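# Find amber-lit faulty server or park at charger

## Task

Look along the aisle for a server whose front display glows amber rather than blue. If there is one, finish standing in front of its cabinet so that this server sits at the very centre of the head camera image. The image must also take in the server's front from roughly its midpoint up to the display, plus the entire display. The view must be head-on, display included, barely angled, sharp and unblocked. If no server shows amber, finish parked within the taped charging area by the wall charger, with no part of the robot touching or overhanging the tape and with the robot's front or back squarely facing the wall. In either case the plastic tote must stay upright, and the robot must not fall over or finish leaning.

## Robot and tools

Robot: a Hello Robot Stretch 3 with one arm. It has a two-wheeled base (0.33 m long, 0.34 m wide, rounded rear), a mast with a lift, and a telescoping arm that sticks out to the robot's RIGHT. The base turns about the point midway between its drive wheels, 0.05 m behind the front edge. It cannot drive sideways, so to carry the gripper forward you drive the base. With the arm pulled in and the wrist folded, a spin on the spot sweeps a circle of radius 0.28 m. An unfolded, level gripper reaches outside that circle. The head carries head_camera and nav_camera, and wrist_camera rides on the gripper. head_camera images arrive rotated: turn them a quarter turn clockwise to stand them upright. nav_camera images need a quarter turn counterclockwise.

Frames: distances are in metres. In the base frame the origin is on the floor between the drive wheels, with x forward, y left and z up. hand_pose is the fingertip pinch point expressed in this frame. The odometry frame is where the base frame was at the start. Angles are in radians, and left or counterclockwise is positive.

move: a single action. "base" takes exactly one key and is an offset from where the base last reported itself. translate_m (-3 to 3) drives straight, forward positive. rotate_rad (-6.4 to 6.4) spins in place, left positive. "joints" is one object of absolute targets keyed by name: lift_m 0 to 1.1; arm_m 0 to 0.52; wrist_yaw_rad -1.345 to 4.42 (0 along the arm, positive toward the front); wrist_pitch_rad -1.57 to 0.451 (negative tips the fingers down); wrist_roll_rad -2.911 to 2.918; gripper_m -0.089 to 0.179 (larger is more open); head_pan_rad -3.953 to 1.73 (0 forward, positive left, -1.57 along the arm); head_tilt_rad -1.53 to 0.419 (negative looks down). "pace" is "default" or "max". "speeds" caps the top speed of a given key. The default pace moves the base at 0.12 m/s and 0.76 rad/s. The base is held to 0.10 m/s and 0.63 rad/s unless lift_m is below 0.30, arm_m is below 0.03 and wrist_yaw_rad is above 2.54. "contact_limits" sets the effort (1 to 100) at which a motion halts, and goes next to that motion's own command. It applies to arm_m, translate_m and rotate_rad, while lift_m takes {"down":..,"up":..}. {"servos":"reboot"} must be sent by itself and revives servos that have switched off. "cameras" chooses which images come back: head_camera, nav_camera, wrist_camera or all. Leaving it out returns all, and [] returns none. "blocking" defaults to true and waits for everything to come to rest. With false, the call returns after about half a second while the motion carries on. Any single action lasts at most about 14 s. A move with no action simply reports the state. Unknown keys make the call invalid. Values out of range get it refused, and then the later calls in that reply are skipped.

wait: seconds from 0 to 10, plus cameras. It returns early once running moves have stopped. stop: brakes every running motion. zoom_image: camera plus region [x0,y0,x1,y1] in pixels of that camera's newest image, at most 504x504. read_manual: licence texts only. finished_scene: takes the current scene's number, ends the scene for good and starts the next.

Result lines: "move" shows done or the worst status. base_status and joint_status give done, moving, off_target (came to rest short and may still be pushing), stopped, contact_stop, time_out or torque_fault. on_its_own lists what the robot did without being told to, such as slack or holding joints and abnormal rest efforts. motor_effort is given in percent, with the peak in brackets. lidar_m has 12 sectors of 30 degrees, in metres from the base origin. Sector 1 is ahead and they run counterclockwise, so 4 is left, 7 behind and 10 right. It only sees objects crossing a plane 0.17 m above the floor. "-" means nothing seen, or something closer than 0.15 m. head_depth_mm and wrist_depth_mm are 7x7 grids of median depths, read from the top-left. base_odometry gives x, y and heading. turned_by_wheels and turned_by_imu give the turn since the previous result; if they differ by more than 0.15, trust the IMU. base_tilt is in degrees (forward and right positive) and reveals leaning. "pictures" gives the order of the images, and "earlier move" reports a non-blocking move.

The simulation keeps running while you think, so a non-blocking move keeps going during that time.

What to avoid: driving or spinning into shelves, cabinets or the tote. Add a translate_m or rotate_rad contact limit when near things, and remember that the base otherwise pushes with no contact stop. Never knock the tote over. The wrist and head have no contact stop, and long pushing turns their servos off (torque_fault), after which they need a reboot. Before folding the wrist (yaw about 3.0) or unfolding it, set the lift between 0.32 and 0.95, pitch to -0.4 and roll near 0. When yaw is below -0.4, keep pitch at -0.5 or lower. Pressing the arm on something rigid with the gripper higher than about 0.45 m can tip the robot. If base_tilt shows a lean, back away. For this job, keep the arm in and the wrist folded, and aim the head with pan and tilt to inspect and frame the server.

Each tool is called after ">>>" as name(argument=value, ...) on one line, values as JSON.

## Session

>>> move()

Scene clock: 0.00 s.
base_odometry: x=+0.000 y=+0.000 heading=+0.000
turned_by_wheels: +0.000
turned_by_imu: +0.000
base_tilt: forward=+1.1 right=-1.6
lidar_m: 0.87 1.47 1.30 0.85 0.78 0.79 0.99 2.04 1.23 1.36 2.66 0.85
head_depth_mm: 777 776 783 785 784 906 912 / 857 849 843 836 829 822 818 / 974 965 957 947 943 931 926 / 1597 1118 1106 1097 1087 1072 1058 / 1762 1329 1310 1292 1274 1264 1244 / 1646 1631 1619 1576 1561 1536 1511 / 1543 1545 1563 1581 1596 1604 1615
base_status: not commanded
joint_positions: lift_m=+0.445 arm_m=+0.001 wrist_yaw_rad=+2.826 wrist_pitch_rad=-0.448 wrist_roll_rad=+0.000 gripper_m=+0.037 head_pan_rad=+0.000 head_tilt_rad=-0.003
joint_status: not commanded
measured_speeds: all 0
motor_effort: left_wheel=-0.3 right_wheel=-0.3 lift_m=+21.6 arm_m=-3.7 wrist_yaw_rad=+0.2 wrist_pitch_rad=+3.0 wrist_roll_rad=+0.1 gripper_m=+0.1 head_pan_rad=+0.7 head_tilt_rad=+7.3
hand_pose: x=+0.0471 y=+0.0640 z=+0.4511 quat_wxyz=(+0.264, +0.705, +0.047, +0.656) (m; base frame)
wrist_depth_mm: 675 - - - - - - / 156 - - - - - - / 151 - - - - - - / 161 183 - - - - - / 175 188 151 150 150 - - / - 211 129 - 126 - - / - 219 110 - - 91 -
pictures: head_camera (sideways), nav_camera (sideways), wrist_camera
Images, in order (width x height): head_camera 896x504, nav_camera 672x504, wrist_camera 644x364.

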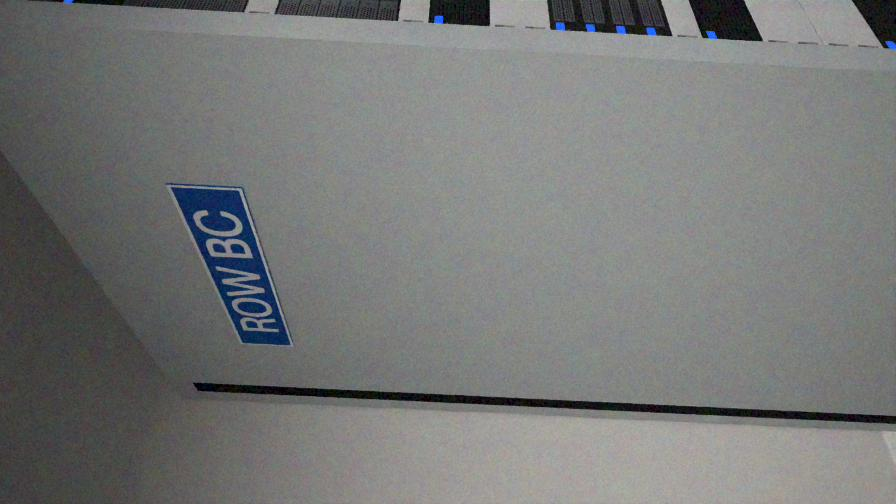

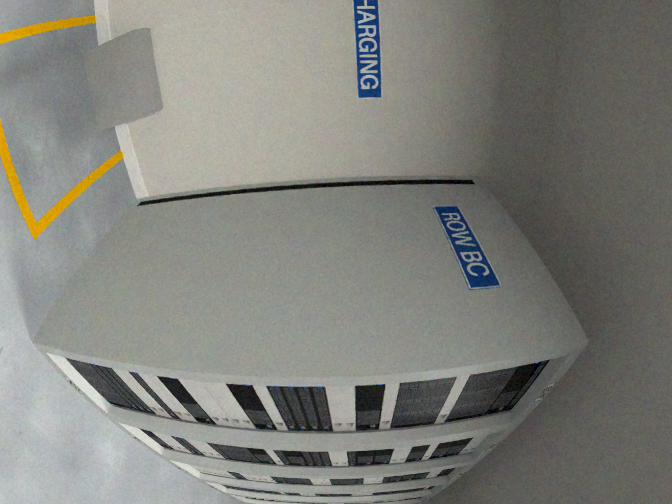

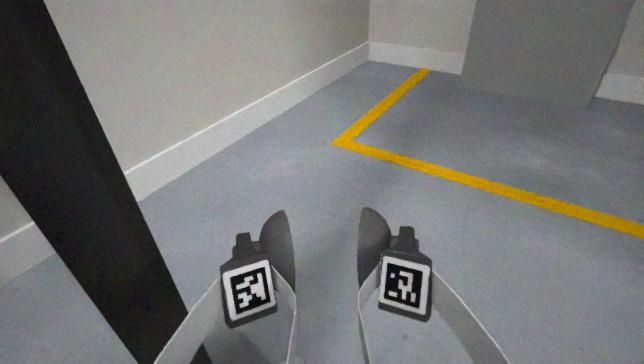

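>>> move(joints={"head_pan_rad":-0.9,"head_tilt_rad":-0.2}, pace="max", cameras=["head_camera","nav_camera"])

>>> move(joints={"head_pan_rad":-2.0,"head_tilt_rad":-0.2}, pace="max", cameras=["head_camera","nav_camera"])

>>> move(joints={"head_pan_rad":1.0,"head_tilt_rad":-0.5}, pace="max", cameras=["nav_camera"])

Scene clock: 6.10 s.
move: done
base_odometry: x=+0.000 y=+0.000 heading=+0.000
turned_by_wheels: +0.000
turned_by_imu: +0.001
base_tilt: forward=+1.0 right=-1.7
lidar_m: 0.87 1.47 1.30 0.85 0.78 0.79 0.99 2.04 1.23 1.36 2.65 0.85
head_depth_mm: 2649 3589 3012 3092 2849 2219 1655 / 2707 3748 3854 3999 3331 2205 1635 / 2560 3753 3881 - 3287 2161 1634 / 2766 3707 3827 - 3224 2171 1611 / 2847 3690 3824 - 3194 2143 1611 / 2355 2149 2240 2340 2442 2052 1612 / 1389 1470 1513 1555 1604 1652 1482
base_status: not commanded
joint_positions: lift_m=+0.445 arm_m=+0.001 wrist_yaw_rad=+2.826 wrist_pitch_rad=-0.448 wrist_roll_rad=+0.000 gripper_m=+0.037 head_pan_rad=-0.920 head_tilt_rad=-0.197
joint_status: all done
measured_speeds: all 0
motor_effort: left_wheel=-0.2(1.4) right_wheel=-0.1(0.7) lift_m=+27.2(27.3) arm_m=-7.4(8.5) wrist_yaw_rad=-0.3(0.6) wrist_pitch_rad=+2.8(3.3) wrist_roll_rad=+0.2(0.3) gripper_m=+0.3(0.5) head_pan_rad=-0.2(4.7) head_tilt_rad=-1.3(6.0)
hand_pose: x=+0.0471 y=+0.0640 z=+0.4511 quat_wxyz=(+0.264, +0.705, +0.047, +0.656) (m; base frame)
wrist_depth_mm: 687 - - - - - - / 156 - - - - - - / 150 - - - - - - / 161 183 - - - - - / 175 188 151 150 149 - - / - 210 129 - 126 - - / - 219 110 - - 91 -
pictures: head_camera (sideways), nav_camera (sideways)
Images, in order (width x height): head_camera 896x504, nav_camera 672x504.

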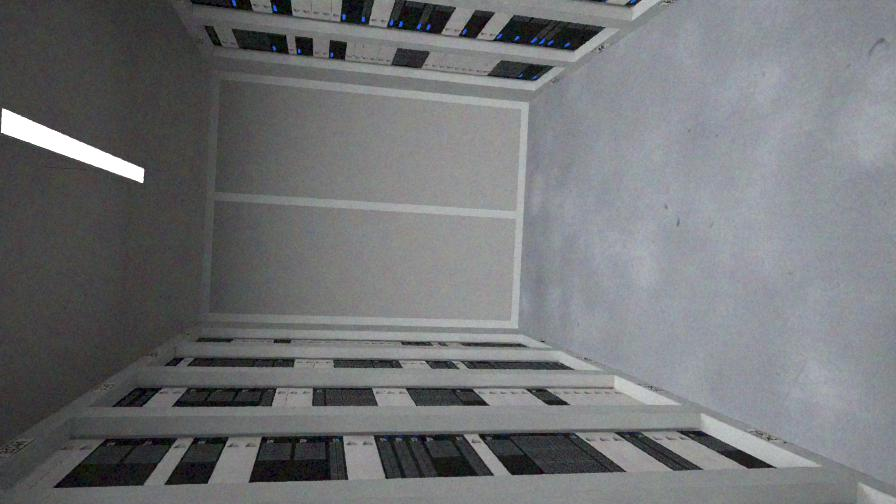

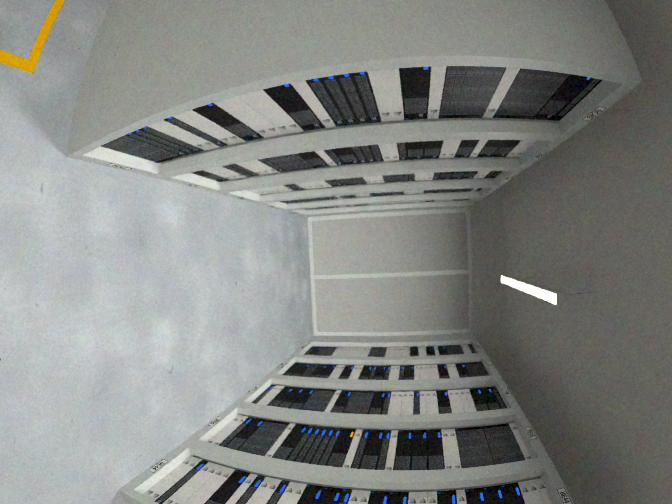

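Scene clock: 7.00 s.
move: done
base_odometry: x=+0.000 y=+0.000 heading=+0.000
turned_by_wheels: +0.000
turned_by_imu: +0.000
base_tilt: forward=+1.0 right=-1.7
lidar_m: 0.87 1.46 1.29 0.85 0.78 0.79 0.99 2.04 1.23 1.36 2.66 0.85
head_depth_mm: 1870 1926 1988 2064 2135 2143 1642 / 1941 2018 2095 2170 2252 2198 1639 / 1860 1757 1897 2076 2262 2134 1623 / 1312 1395 1476 1568 1687 1808 1618 / 1093 1142 1201 1258 1332 1407 1458 / 1181 1234 1281 1352 1403 1470 1509 / 1266 1318 1375 1446 1520 1602 1554
base_status: not commanded
joint_positions: lift_m=+0.445 arm_m=+0.001 wrist_yaw_rad=+2.826 wrist_pitch_rad=-0.448 wrist_roll_rad=+0.000 gripper_m=+0.037 head_pan_rad=-2.035 head_tilt_rad=-0.199
joint_status: all done
measured_speeds: all 0
motor_effort: left_wheel=+0.2(1.3) right_wheel=-0.4(0.7) lift_m=+28.4(29.0) arm_m=-9.2(9.5) wrist_yaw_rad=+0.0(0.7) wrist_pitch_rad=+2.9(2.9) wrist_roll_rad=+0.2(0.3) gripper_m=+0.0(0.5) head_pan_rad=+2.1(4.3) head_tilt_rad=-1.1(4.4)
hand_pose: x=+0.0471 y=+0.0640 z=+0.4511 quat_wxyz=(+0.264, +0.705, +0.047, +0.656) (m; base frame)
wrist_depth_mm: 680 - - - - - - / 155 - - - - - - / 150 - - - - - - / 162 182 - - - - - / 176 188 151 150 150 - - / - 210 128 - 126 - - / - 220 110 - - 91 -
pictures: head_camera (sideways), nav_camera (sideways)
Images, in order (width x height): head_camera 896x504, nav_camera 672x504.

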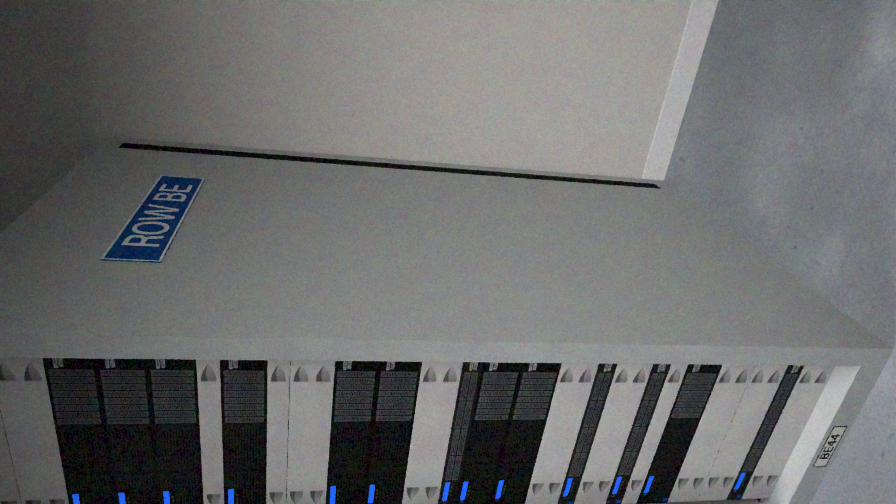

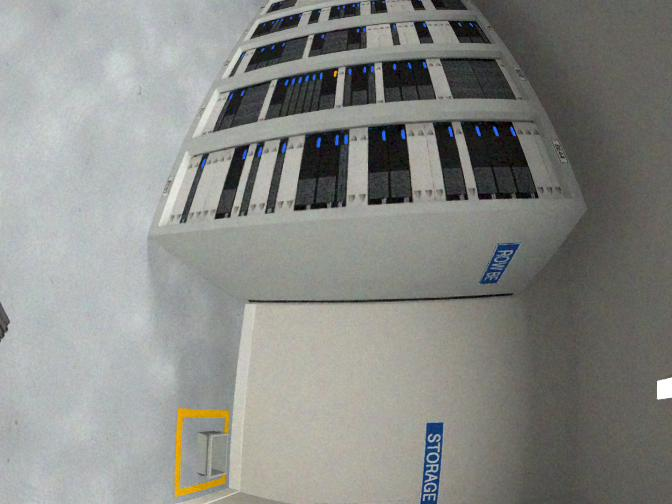

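Scene clock: 9.57 s.
move: done
base_odometry: x=+0.000 y=+0.000 heading=+0.000
turned_by_wheels: +0.000
turned_by_imu: +0.001
base_tilt: forward=+0.8 right=-1.6
lidar_m: 0.88 1.47 1.29 0.85 0.78 0.79 0.99 2.05 1.23 1.35 2.65 0.85
head_depth_mm: 1290 1409 1531 1670 1662 1559 1278 / 1336 1453 1603 1730 1764 1532 1273 / 1387 1511 1660 1832 1886 1534 1265 / 1460 1586 1743 1935 1961 1524 1260 / 1395 1531 1685 1866 1854 1523 1248 / 1170 1261 1357 1467 1606 1502 1251 / 999 1068 1136 1221 1320 1377 1239
base_status: not commanded
joint_positions: lift_m=+0.445 arm_m=+0.001 wrist_yaw_rad=+2.826 wrist_pitch_rad=-0.448 wrist_roll_rad=+0.000 gripper_m=+0.037 head_pan_rad=+1.012 head_tilt_rad=-0.505
joint_status: all done
measured_speeds: translate_m=+0.000 rotate_rad=+0.000 lift_m=+0.000 arm_m=+0.000 wrist_yaw_rad=+0.000 wrist_pitch_rad=+0.000 wrist_roll_rad=+0.000 head_pan_rad=-0.024 head_tilt_rad=+0.000
motor_effort: left_wheel=-0.6(1.2) right_wheel=-0.3(0.9) lift_m=+32.1(32.3) arm_m=-11.8(12.5) wrist_yaw_rad=+0.0(0.7) wrist_pitch_rad=+2.2(3.1) wrist_roll_rad=+0.3(0.5) gripper_m=+0.5(0.9) head_pan_rad=-2.5(6.2) head_tilt_rad=+3.7(4.9)
hand_pose: x=+0.0471 y=+0.0640 z=+0.4511 quat_wxyz=(+0.264, +0.705, +0.047, +0.656) (m; base frame)
wrist_depth_mm: 698 - - - - - - / 156 - - - - - - / 151 - - - - - - / 161 182 - - - - - / 176 187 152 149 150 - - / - 209 129 - 126 - - / - 218 110 - - 91 -
pictures: nav_camera (sideways)
Images, in order (width x height): nav_camera 672x504.

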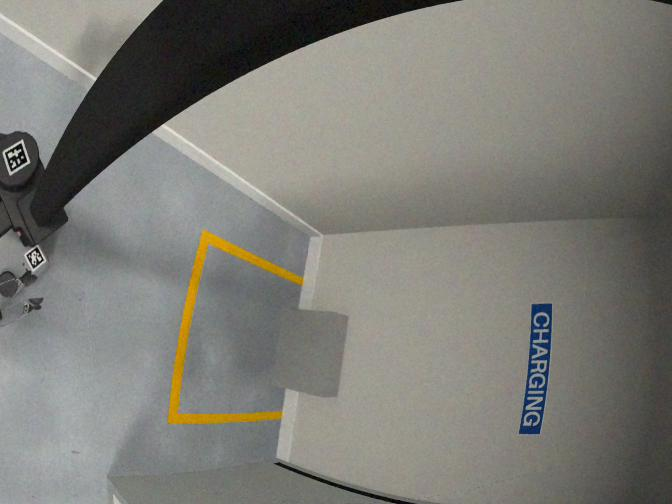

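>>> move(joints={"head_pan_rad":-1.48,"head_tilt_rad":-0.17}, pace="max", cameras=["head_camera","nav_camera"])

Scene clock: 29.97 s.
move: done
base_odometry: x=+0.000 y=+0.000 heading=+0.000
turned_by_wheels: +0.000
turned_by_imu: +0.001
base_tilt: forward=+0.9 right=-1.6
lidar_m: 0.87 1.47 1.30 0.85 0.78 0.79 0.98 2.04 1.23 1.35 2.65 0.85
head_depth_mm: 1198 1228 1252 1268 1279 1234 1287 / 1371 1394 1418 1439 1463 1489 1492 / 1632 1528 1575 1620 1645 1709 1628 / 2262 1883 1952 1989 2020 1986 1675 / 2619 2349 2354 2420 2509 2248 1661 / 2616 3025 3059 3121 3051 2248 1649 / 2659 3622 3719 3802 3398 2224 1640
base_status: not commanded
joint_positions: lift_m=+0.445 arm_m=+0.001 wrist_yaw_rad=+2.826 wrist_pitch_rad=-0.448 wrist_roll_rad=+0.000 gripper_m=+0.037 head_pan_rad=-1.492 head_tilt_rad=-0.165
joint_status: all done
measured_speeds: translate_m=+0.000 rotate_rad=+0.000 lift_m=+0.000 arm_m=+0.000 wrist_yaw_rad=+0.000 wrist_pitch_rad=+0.000 wrist_roll_rad=+0.000 head_pan_rad=+0.024 head_tilt_rad=+0.000
motor_effort: left_wheel=+0.5(1.4) right_wheel=-0.3(1.1) lift_m=+36.6(37.4) arm_m=-16.9(17.1) wrist_yaw_rad=+0.4(0.9) wrist_pitch_rad=+2.7(3.1) wrist_roll_rad=+0.2(0.4) gripper_m=+0.6(0.7) head_pan_rad=+2.9(5.9) head_tilt_rad=-0.9(7.6)
hand_pose: x=+0.0471 y=+0.0640 z=+0.4511 quat_wxyz=(+0.264, +0.705, +0.047, +0.656) (m; base frame)
wrist_depth_mm: 691 - - - - - - / 156 - - - - - - / 151 - - - - - - / 161 183 - - - - - / 176 188 151 150 151 - - / - 211 129 - 126 - - / - 220 110 - - 91 -
pictures: head_camera (sideways), nav_camera (sideways)
Images, in order (width x height): head_camera 896x504, nav_camera 672x504.

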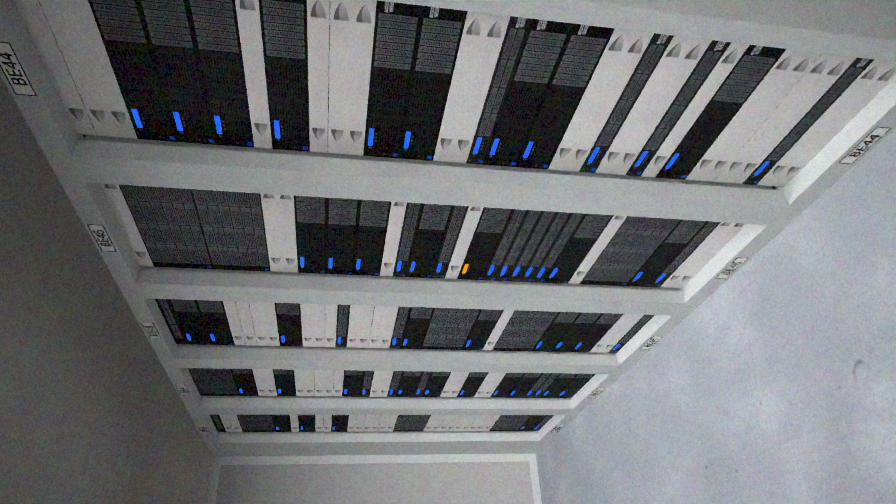

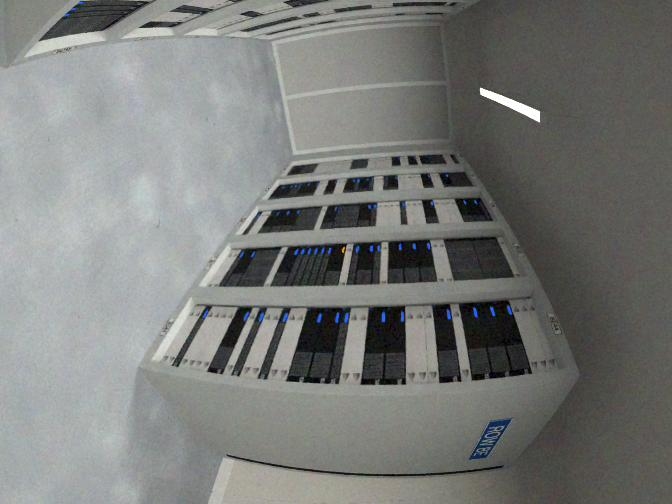

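>>> move(base={"rotate_rad":-1.008}, joints={"lift_m":0.27,"head_pan_rad":-0.4,"head_tilt_rad":-0.3}, pace="max", cameras=["nav_camera"])

>>> move(base={"translate_m":1.69}, joints={"head_pan_rad":-1.45,"head_tilt_rad":-0.35}, pace="max", cameras=["head_camera","nav_camera"])

>>> move(base={"rotate_rad":0.118}, joints={"head_pan_rad":-1.57,"head_tilt_rad":-0.35}, pace="max", cameras=["head_camera"])

Scene clock: 65.50 s.
move: done
base_odometry: x=+0.000 y=+0.000 heading=-1.008
turned_by_wheels: -1.008
turned_by_imu: -1.024
base_tilt: forward=+1.0 right=-1.7
lidar_m: 3.07 0.85 0.90 1.47 1.24 0.84 0.78 0.79 1.02 2.14 1.23 1.39
head_depth_mm: 1276 1322 1351 1395 1429 1475 1397 / 1400 1460 1520 1591 1675 1679 1469 / 1715 1799 1862 1938 2012 1821 1471 / 2091 2184 2279 2278 2337 1860 1475 / 3125 2785 2941 3128 2571 1847 1443 / 3514 3569 3779 3833 2550 1834 1438 / 3389 3526 3762 3814 2507 1837 1426
base_status: done
joint_positions: lift_m=+0.270 arm_m=+0.001 wrist_yaw_rad=+2.826 wrist_pitch_rad=-0.450 wrist_roll_rad=+0.000 gripper_m=+0.037 head_pan_rad=-0.393 head_tilt_rad=-0.303
joint_status: all done
measured_speeds: all 0
motor_effort: left_wheel=+9.4(17.7) right_wheel=-8.7(16.9) lift_m=+20.4(32.6) arm_m=-16.1(17.0) wrist_yaw_rad=+0.4(0.5) wrist_pitch_rad=+2.8(3.3) wrist_roll_rad=+0.2(0.3) gripper_m=+0.2(0.7) head_pan_rad=-2.4(4.2) head_tilt_rad=+2.1(4.0)
hand_pose: x=+0.0471 y=+0.0638 z=+0.2756 quat_wxyz=(+0.264, +0.705, +0.048, +0.656) (m; base frame)
wrist_depth_mm: - - - - - 819 939 / 159 - - - - 866 941 / 151 - - - - - - / 161 177 - - - - - / 175 187 151 150 150 - - / - 212 129 148 126 - - / 252 231 237 243 - 91 -
pictures: nav_camera (sideways)
Images, in order (width x height): nav_camera 672x504.

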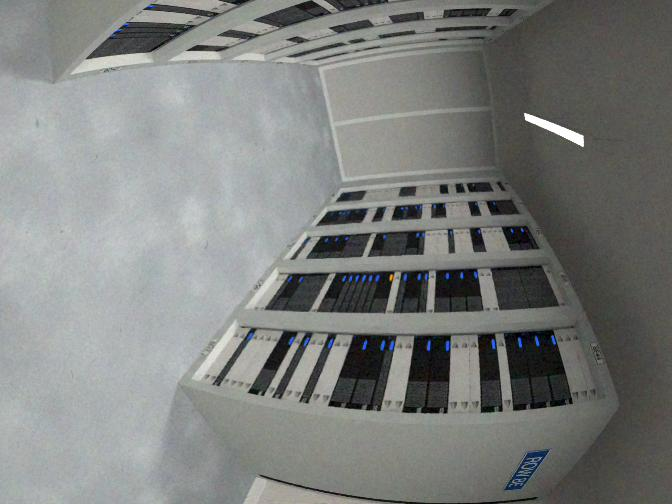

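Scene clock: 72.53 s.
move: done
base_odometry: x=+0.902 y=-1.429 heading=-1.007
turned_by_wheels: +0.000
turned_by_imu: +0.011
base_tilt: forward=+1.0 right=-1.7
lidar_m: 2.25 1.00 0.68 0.66 0.71 0.91 2.46 2.51 0.93 0.90 0.87 1.14
head_depth_mm: 740 792 846 910 979 1039 1123 / 746 798 852 921 1001 1088 1198 / 750 800 859 929 1003 1099 1206 / 752 806 867 932 1014 1104 1216 / 745 794 849 918 990 1088 1191 / 713 769 828 904 981 1097 1210 / 771 822 882 951 1033 1130 1237
base_status: done
joint_positions: lift_m=+0.270 arm_m=+0.001 wrist_yaw_rad=+2.826 wrist_pitch_rad=-0.450 wrist_roll_rad=+0.000 gripper_m=+0.037 head_pan_rad=-1.450 head_tilt_rad=-0.350
joint_status: all done
measured_speeds: all 0
motor_effort: left_wheel=+4.5(16.1) right_wheel=+2.4(9.9) lift_m=+36.9(37.0) arm_m=-14.3(16.7) wrist_yaw_rad=+0.5(1.0) wrist_pitch_rad=+3.1(3.5) wrist_roll_rad=+0.0(0.4) gripper_m=+0.0(0.8) head_pan_rad=+3.5(4.3) head_tilt_rad=-1.1(5.0)
hand_pose: x=+0.0471 y=+0.0638 z=+0.2756 quat_wxyz=(+0.264, +0.705, +0.048, +0.656) (m; base frame)
wrist_depth_mm: 582 627 685 780 880 997 - / 158 681 745 820 933 - - / 151 716 762 - - - - / 161 195 - - - - - / 175 187 151 150 150 - - / - 212 129 147 126 - - / 253 230 238 241 - 91 -
pictures: head_camera (sideways), nav_camera (sideways)
Images, in order (width x height): head_camera 896x504, nav_camera 672x504.

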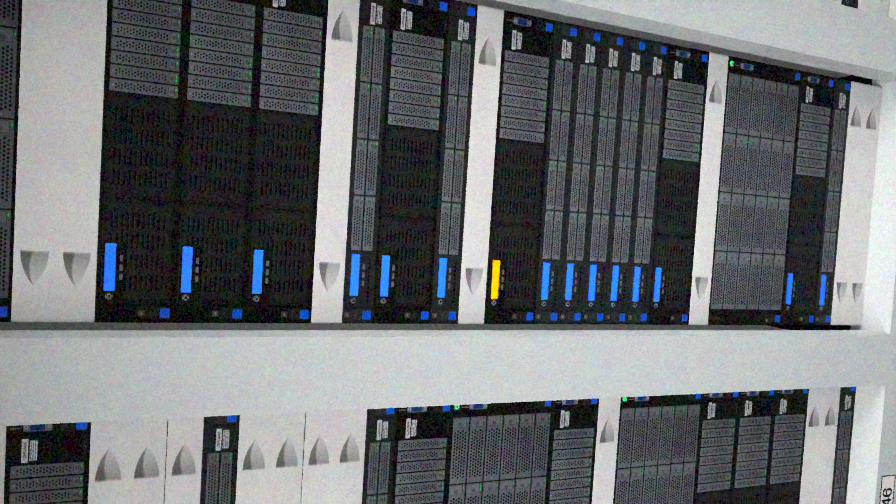

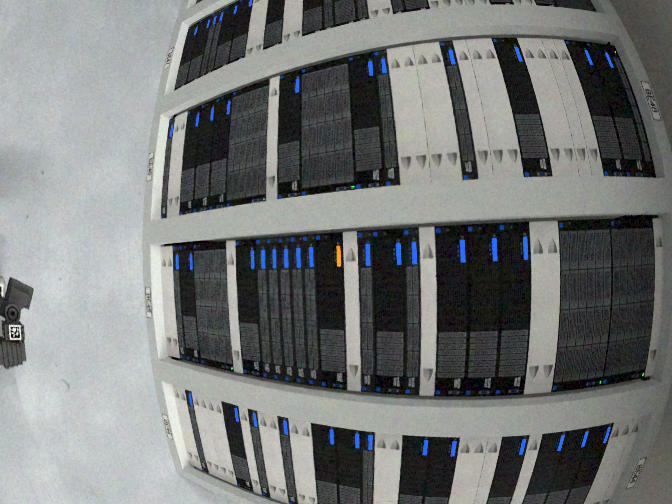

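Scene clock: 73.30 s.
move: done
base_odometry: x=+0.902 y=-1.429 heading=-0.890
turned_by_wheels: +0.118
turned_by_imu: +0.120
base_tilt: forward=+1.0 right=-1.8
lidar_m: 2.23 0.97 0.66 0.69 0.73 1.03 2.47 1.26 0.93 0.87 0.96 1.34
head_depth_mm: 745 791 848 912 983 1041 1113 / 749 796 853 923 1001 1084 1195 / 753 804 862 930 1004 1095 1209 / 757 806 863 931 1016 1110 1222 / 745 797 852 916 993 1092 1192 / 719 769 829 906 984 1101 1211 / 772 824 884 957 1039 1142 1234
base_status: done
joint_positions: lift_m=+0.270 arm_m=+0.001 wrist_yaw_rad=+2.826 wrist_pitch_rad=-0.450 wrist_roll_rad=+0.000 gripper_m=+0.037 head_pan_rad=-1.567 head_tilt_rad=-0.351
joint_status: all done
measured_speeds: all 0
motor_effort: left_wheel=-8.2(11.3) right_wheel=+10.0(12.7) lift_m=+35.1(37.0) arm_m=-14.5(15.2) wrist_yaw_rad=+0.0(0.8) wrist_pitch_rad=+3.2(3.6) wrist_roll_rad=+0.3(0.3) gripper_m=+0.2(0.6) head_pan_rad=-2.6(3.9) head_tilt_rad=-1.9(4.4)
hand_pose: x=+0.0471 y=+0.0638 z=+0.2756 quat_wxyz=(+0.264, +0.705, +0.048, +0.656) (m; base frame)
wrist_depth_mm: 611 628 686 700 798 844 970 / 158 696 740 754 878 907 - / 151 721 777 811 - - - / 161 182 - - - - - / 175 188 151 150 149 - - / - 211 129 148 126 - - / 253 232 238 242 - 91 -
pictures: head_camera (sideways)
Images, in order (width x height): head_camera 896x504.

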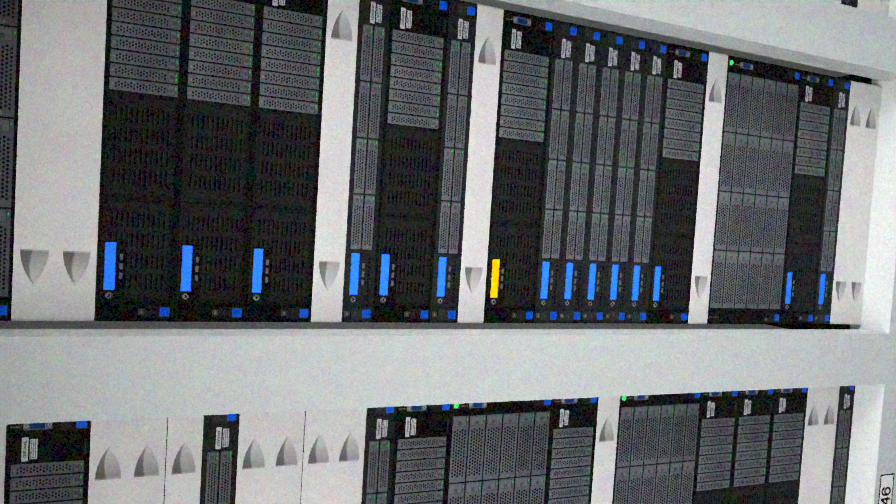

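>>> move(joints={"head_tilt_rad":-0.455}, pace="max", cameras=["head_camera"])

Scene clock: 79.00 s.
move: done
base_odometry: x=+0.902 y=-1.429 heading=-0.890
turned_by_wheels: +0.000
turned_by_imu: +0.001
base_tilt: forward=+0.9 right=-1.6
lidar_m: 2.23 0.96 0.66 0.69 0.73 1.02 2.47 1.26 0.93 0.87 0.96 1.34
head_depth_mm: 732 791 868 951 1034 1129 1260 / 735 795 873 965 1071 1215 1277 / 739 802 876 967 1084 1215 1281 / 744 809 884 974 1089 1235 1290 / 730 793 867 966 1079 1221 1286 / 703 773 859 949 1077 1244 1281 / 758 825 906 999 1119 1274 1276
base_status: not commanded
joint_positions: lift_m=+0.270 arm_m=+0.001 wrist_yaw_rad=+2.826 wrist_pitch_rad=-0.450 wrist_roll_rad=+0.000 gripper_m=+0.037 head_pan_rad=-1.570 head_tilt_rad=-0.455
joint_status: all done
measured_speeds: all 0
motor_effort: left_wheel=-7.6(8.8) right_wheel=+10.3(10.4) lift_m=+24.6(26.5) arm_m=-14.6(14.8) wrist_yaw_rad=+0.4(0.5) wrist_pitch_rad=+2.8(3.4) wrist_roll_rad=+0.0(0.3) gripper_m=-0.2(0.5) head_pan_rad=-1.8(3.0) head_tilt_rad=-2.7(3.3)
hand_pose: x=+0.0471 y=+0.0638 z=+0.2756 quat_wxyz=(+0.264, +0.705, +0.048, +0.656) (m; base frame)
wrist_depth_mm: 591 648 688 697 809 889 977 / 158 703 752 751 857 901 - / 150 711 766 784 - - - / 161 182 - - - - - / 175 187 150 150 150 - - / - 211 129 147 125 - - / 254 229 238 241 - 91 -
pictures: head_camera (sideways)
Images, in order (width x height): head_camera 896x504.

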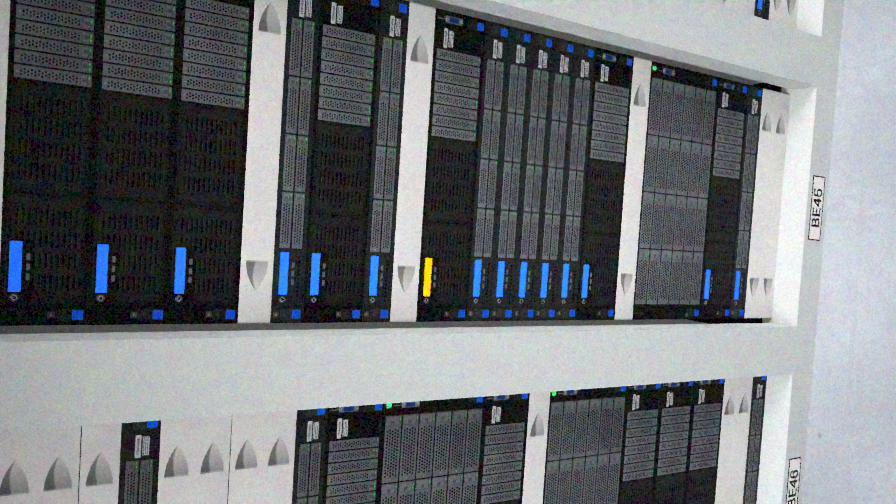

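>>> finished_scene(scene=1)

The scene is finished: the task was done.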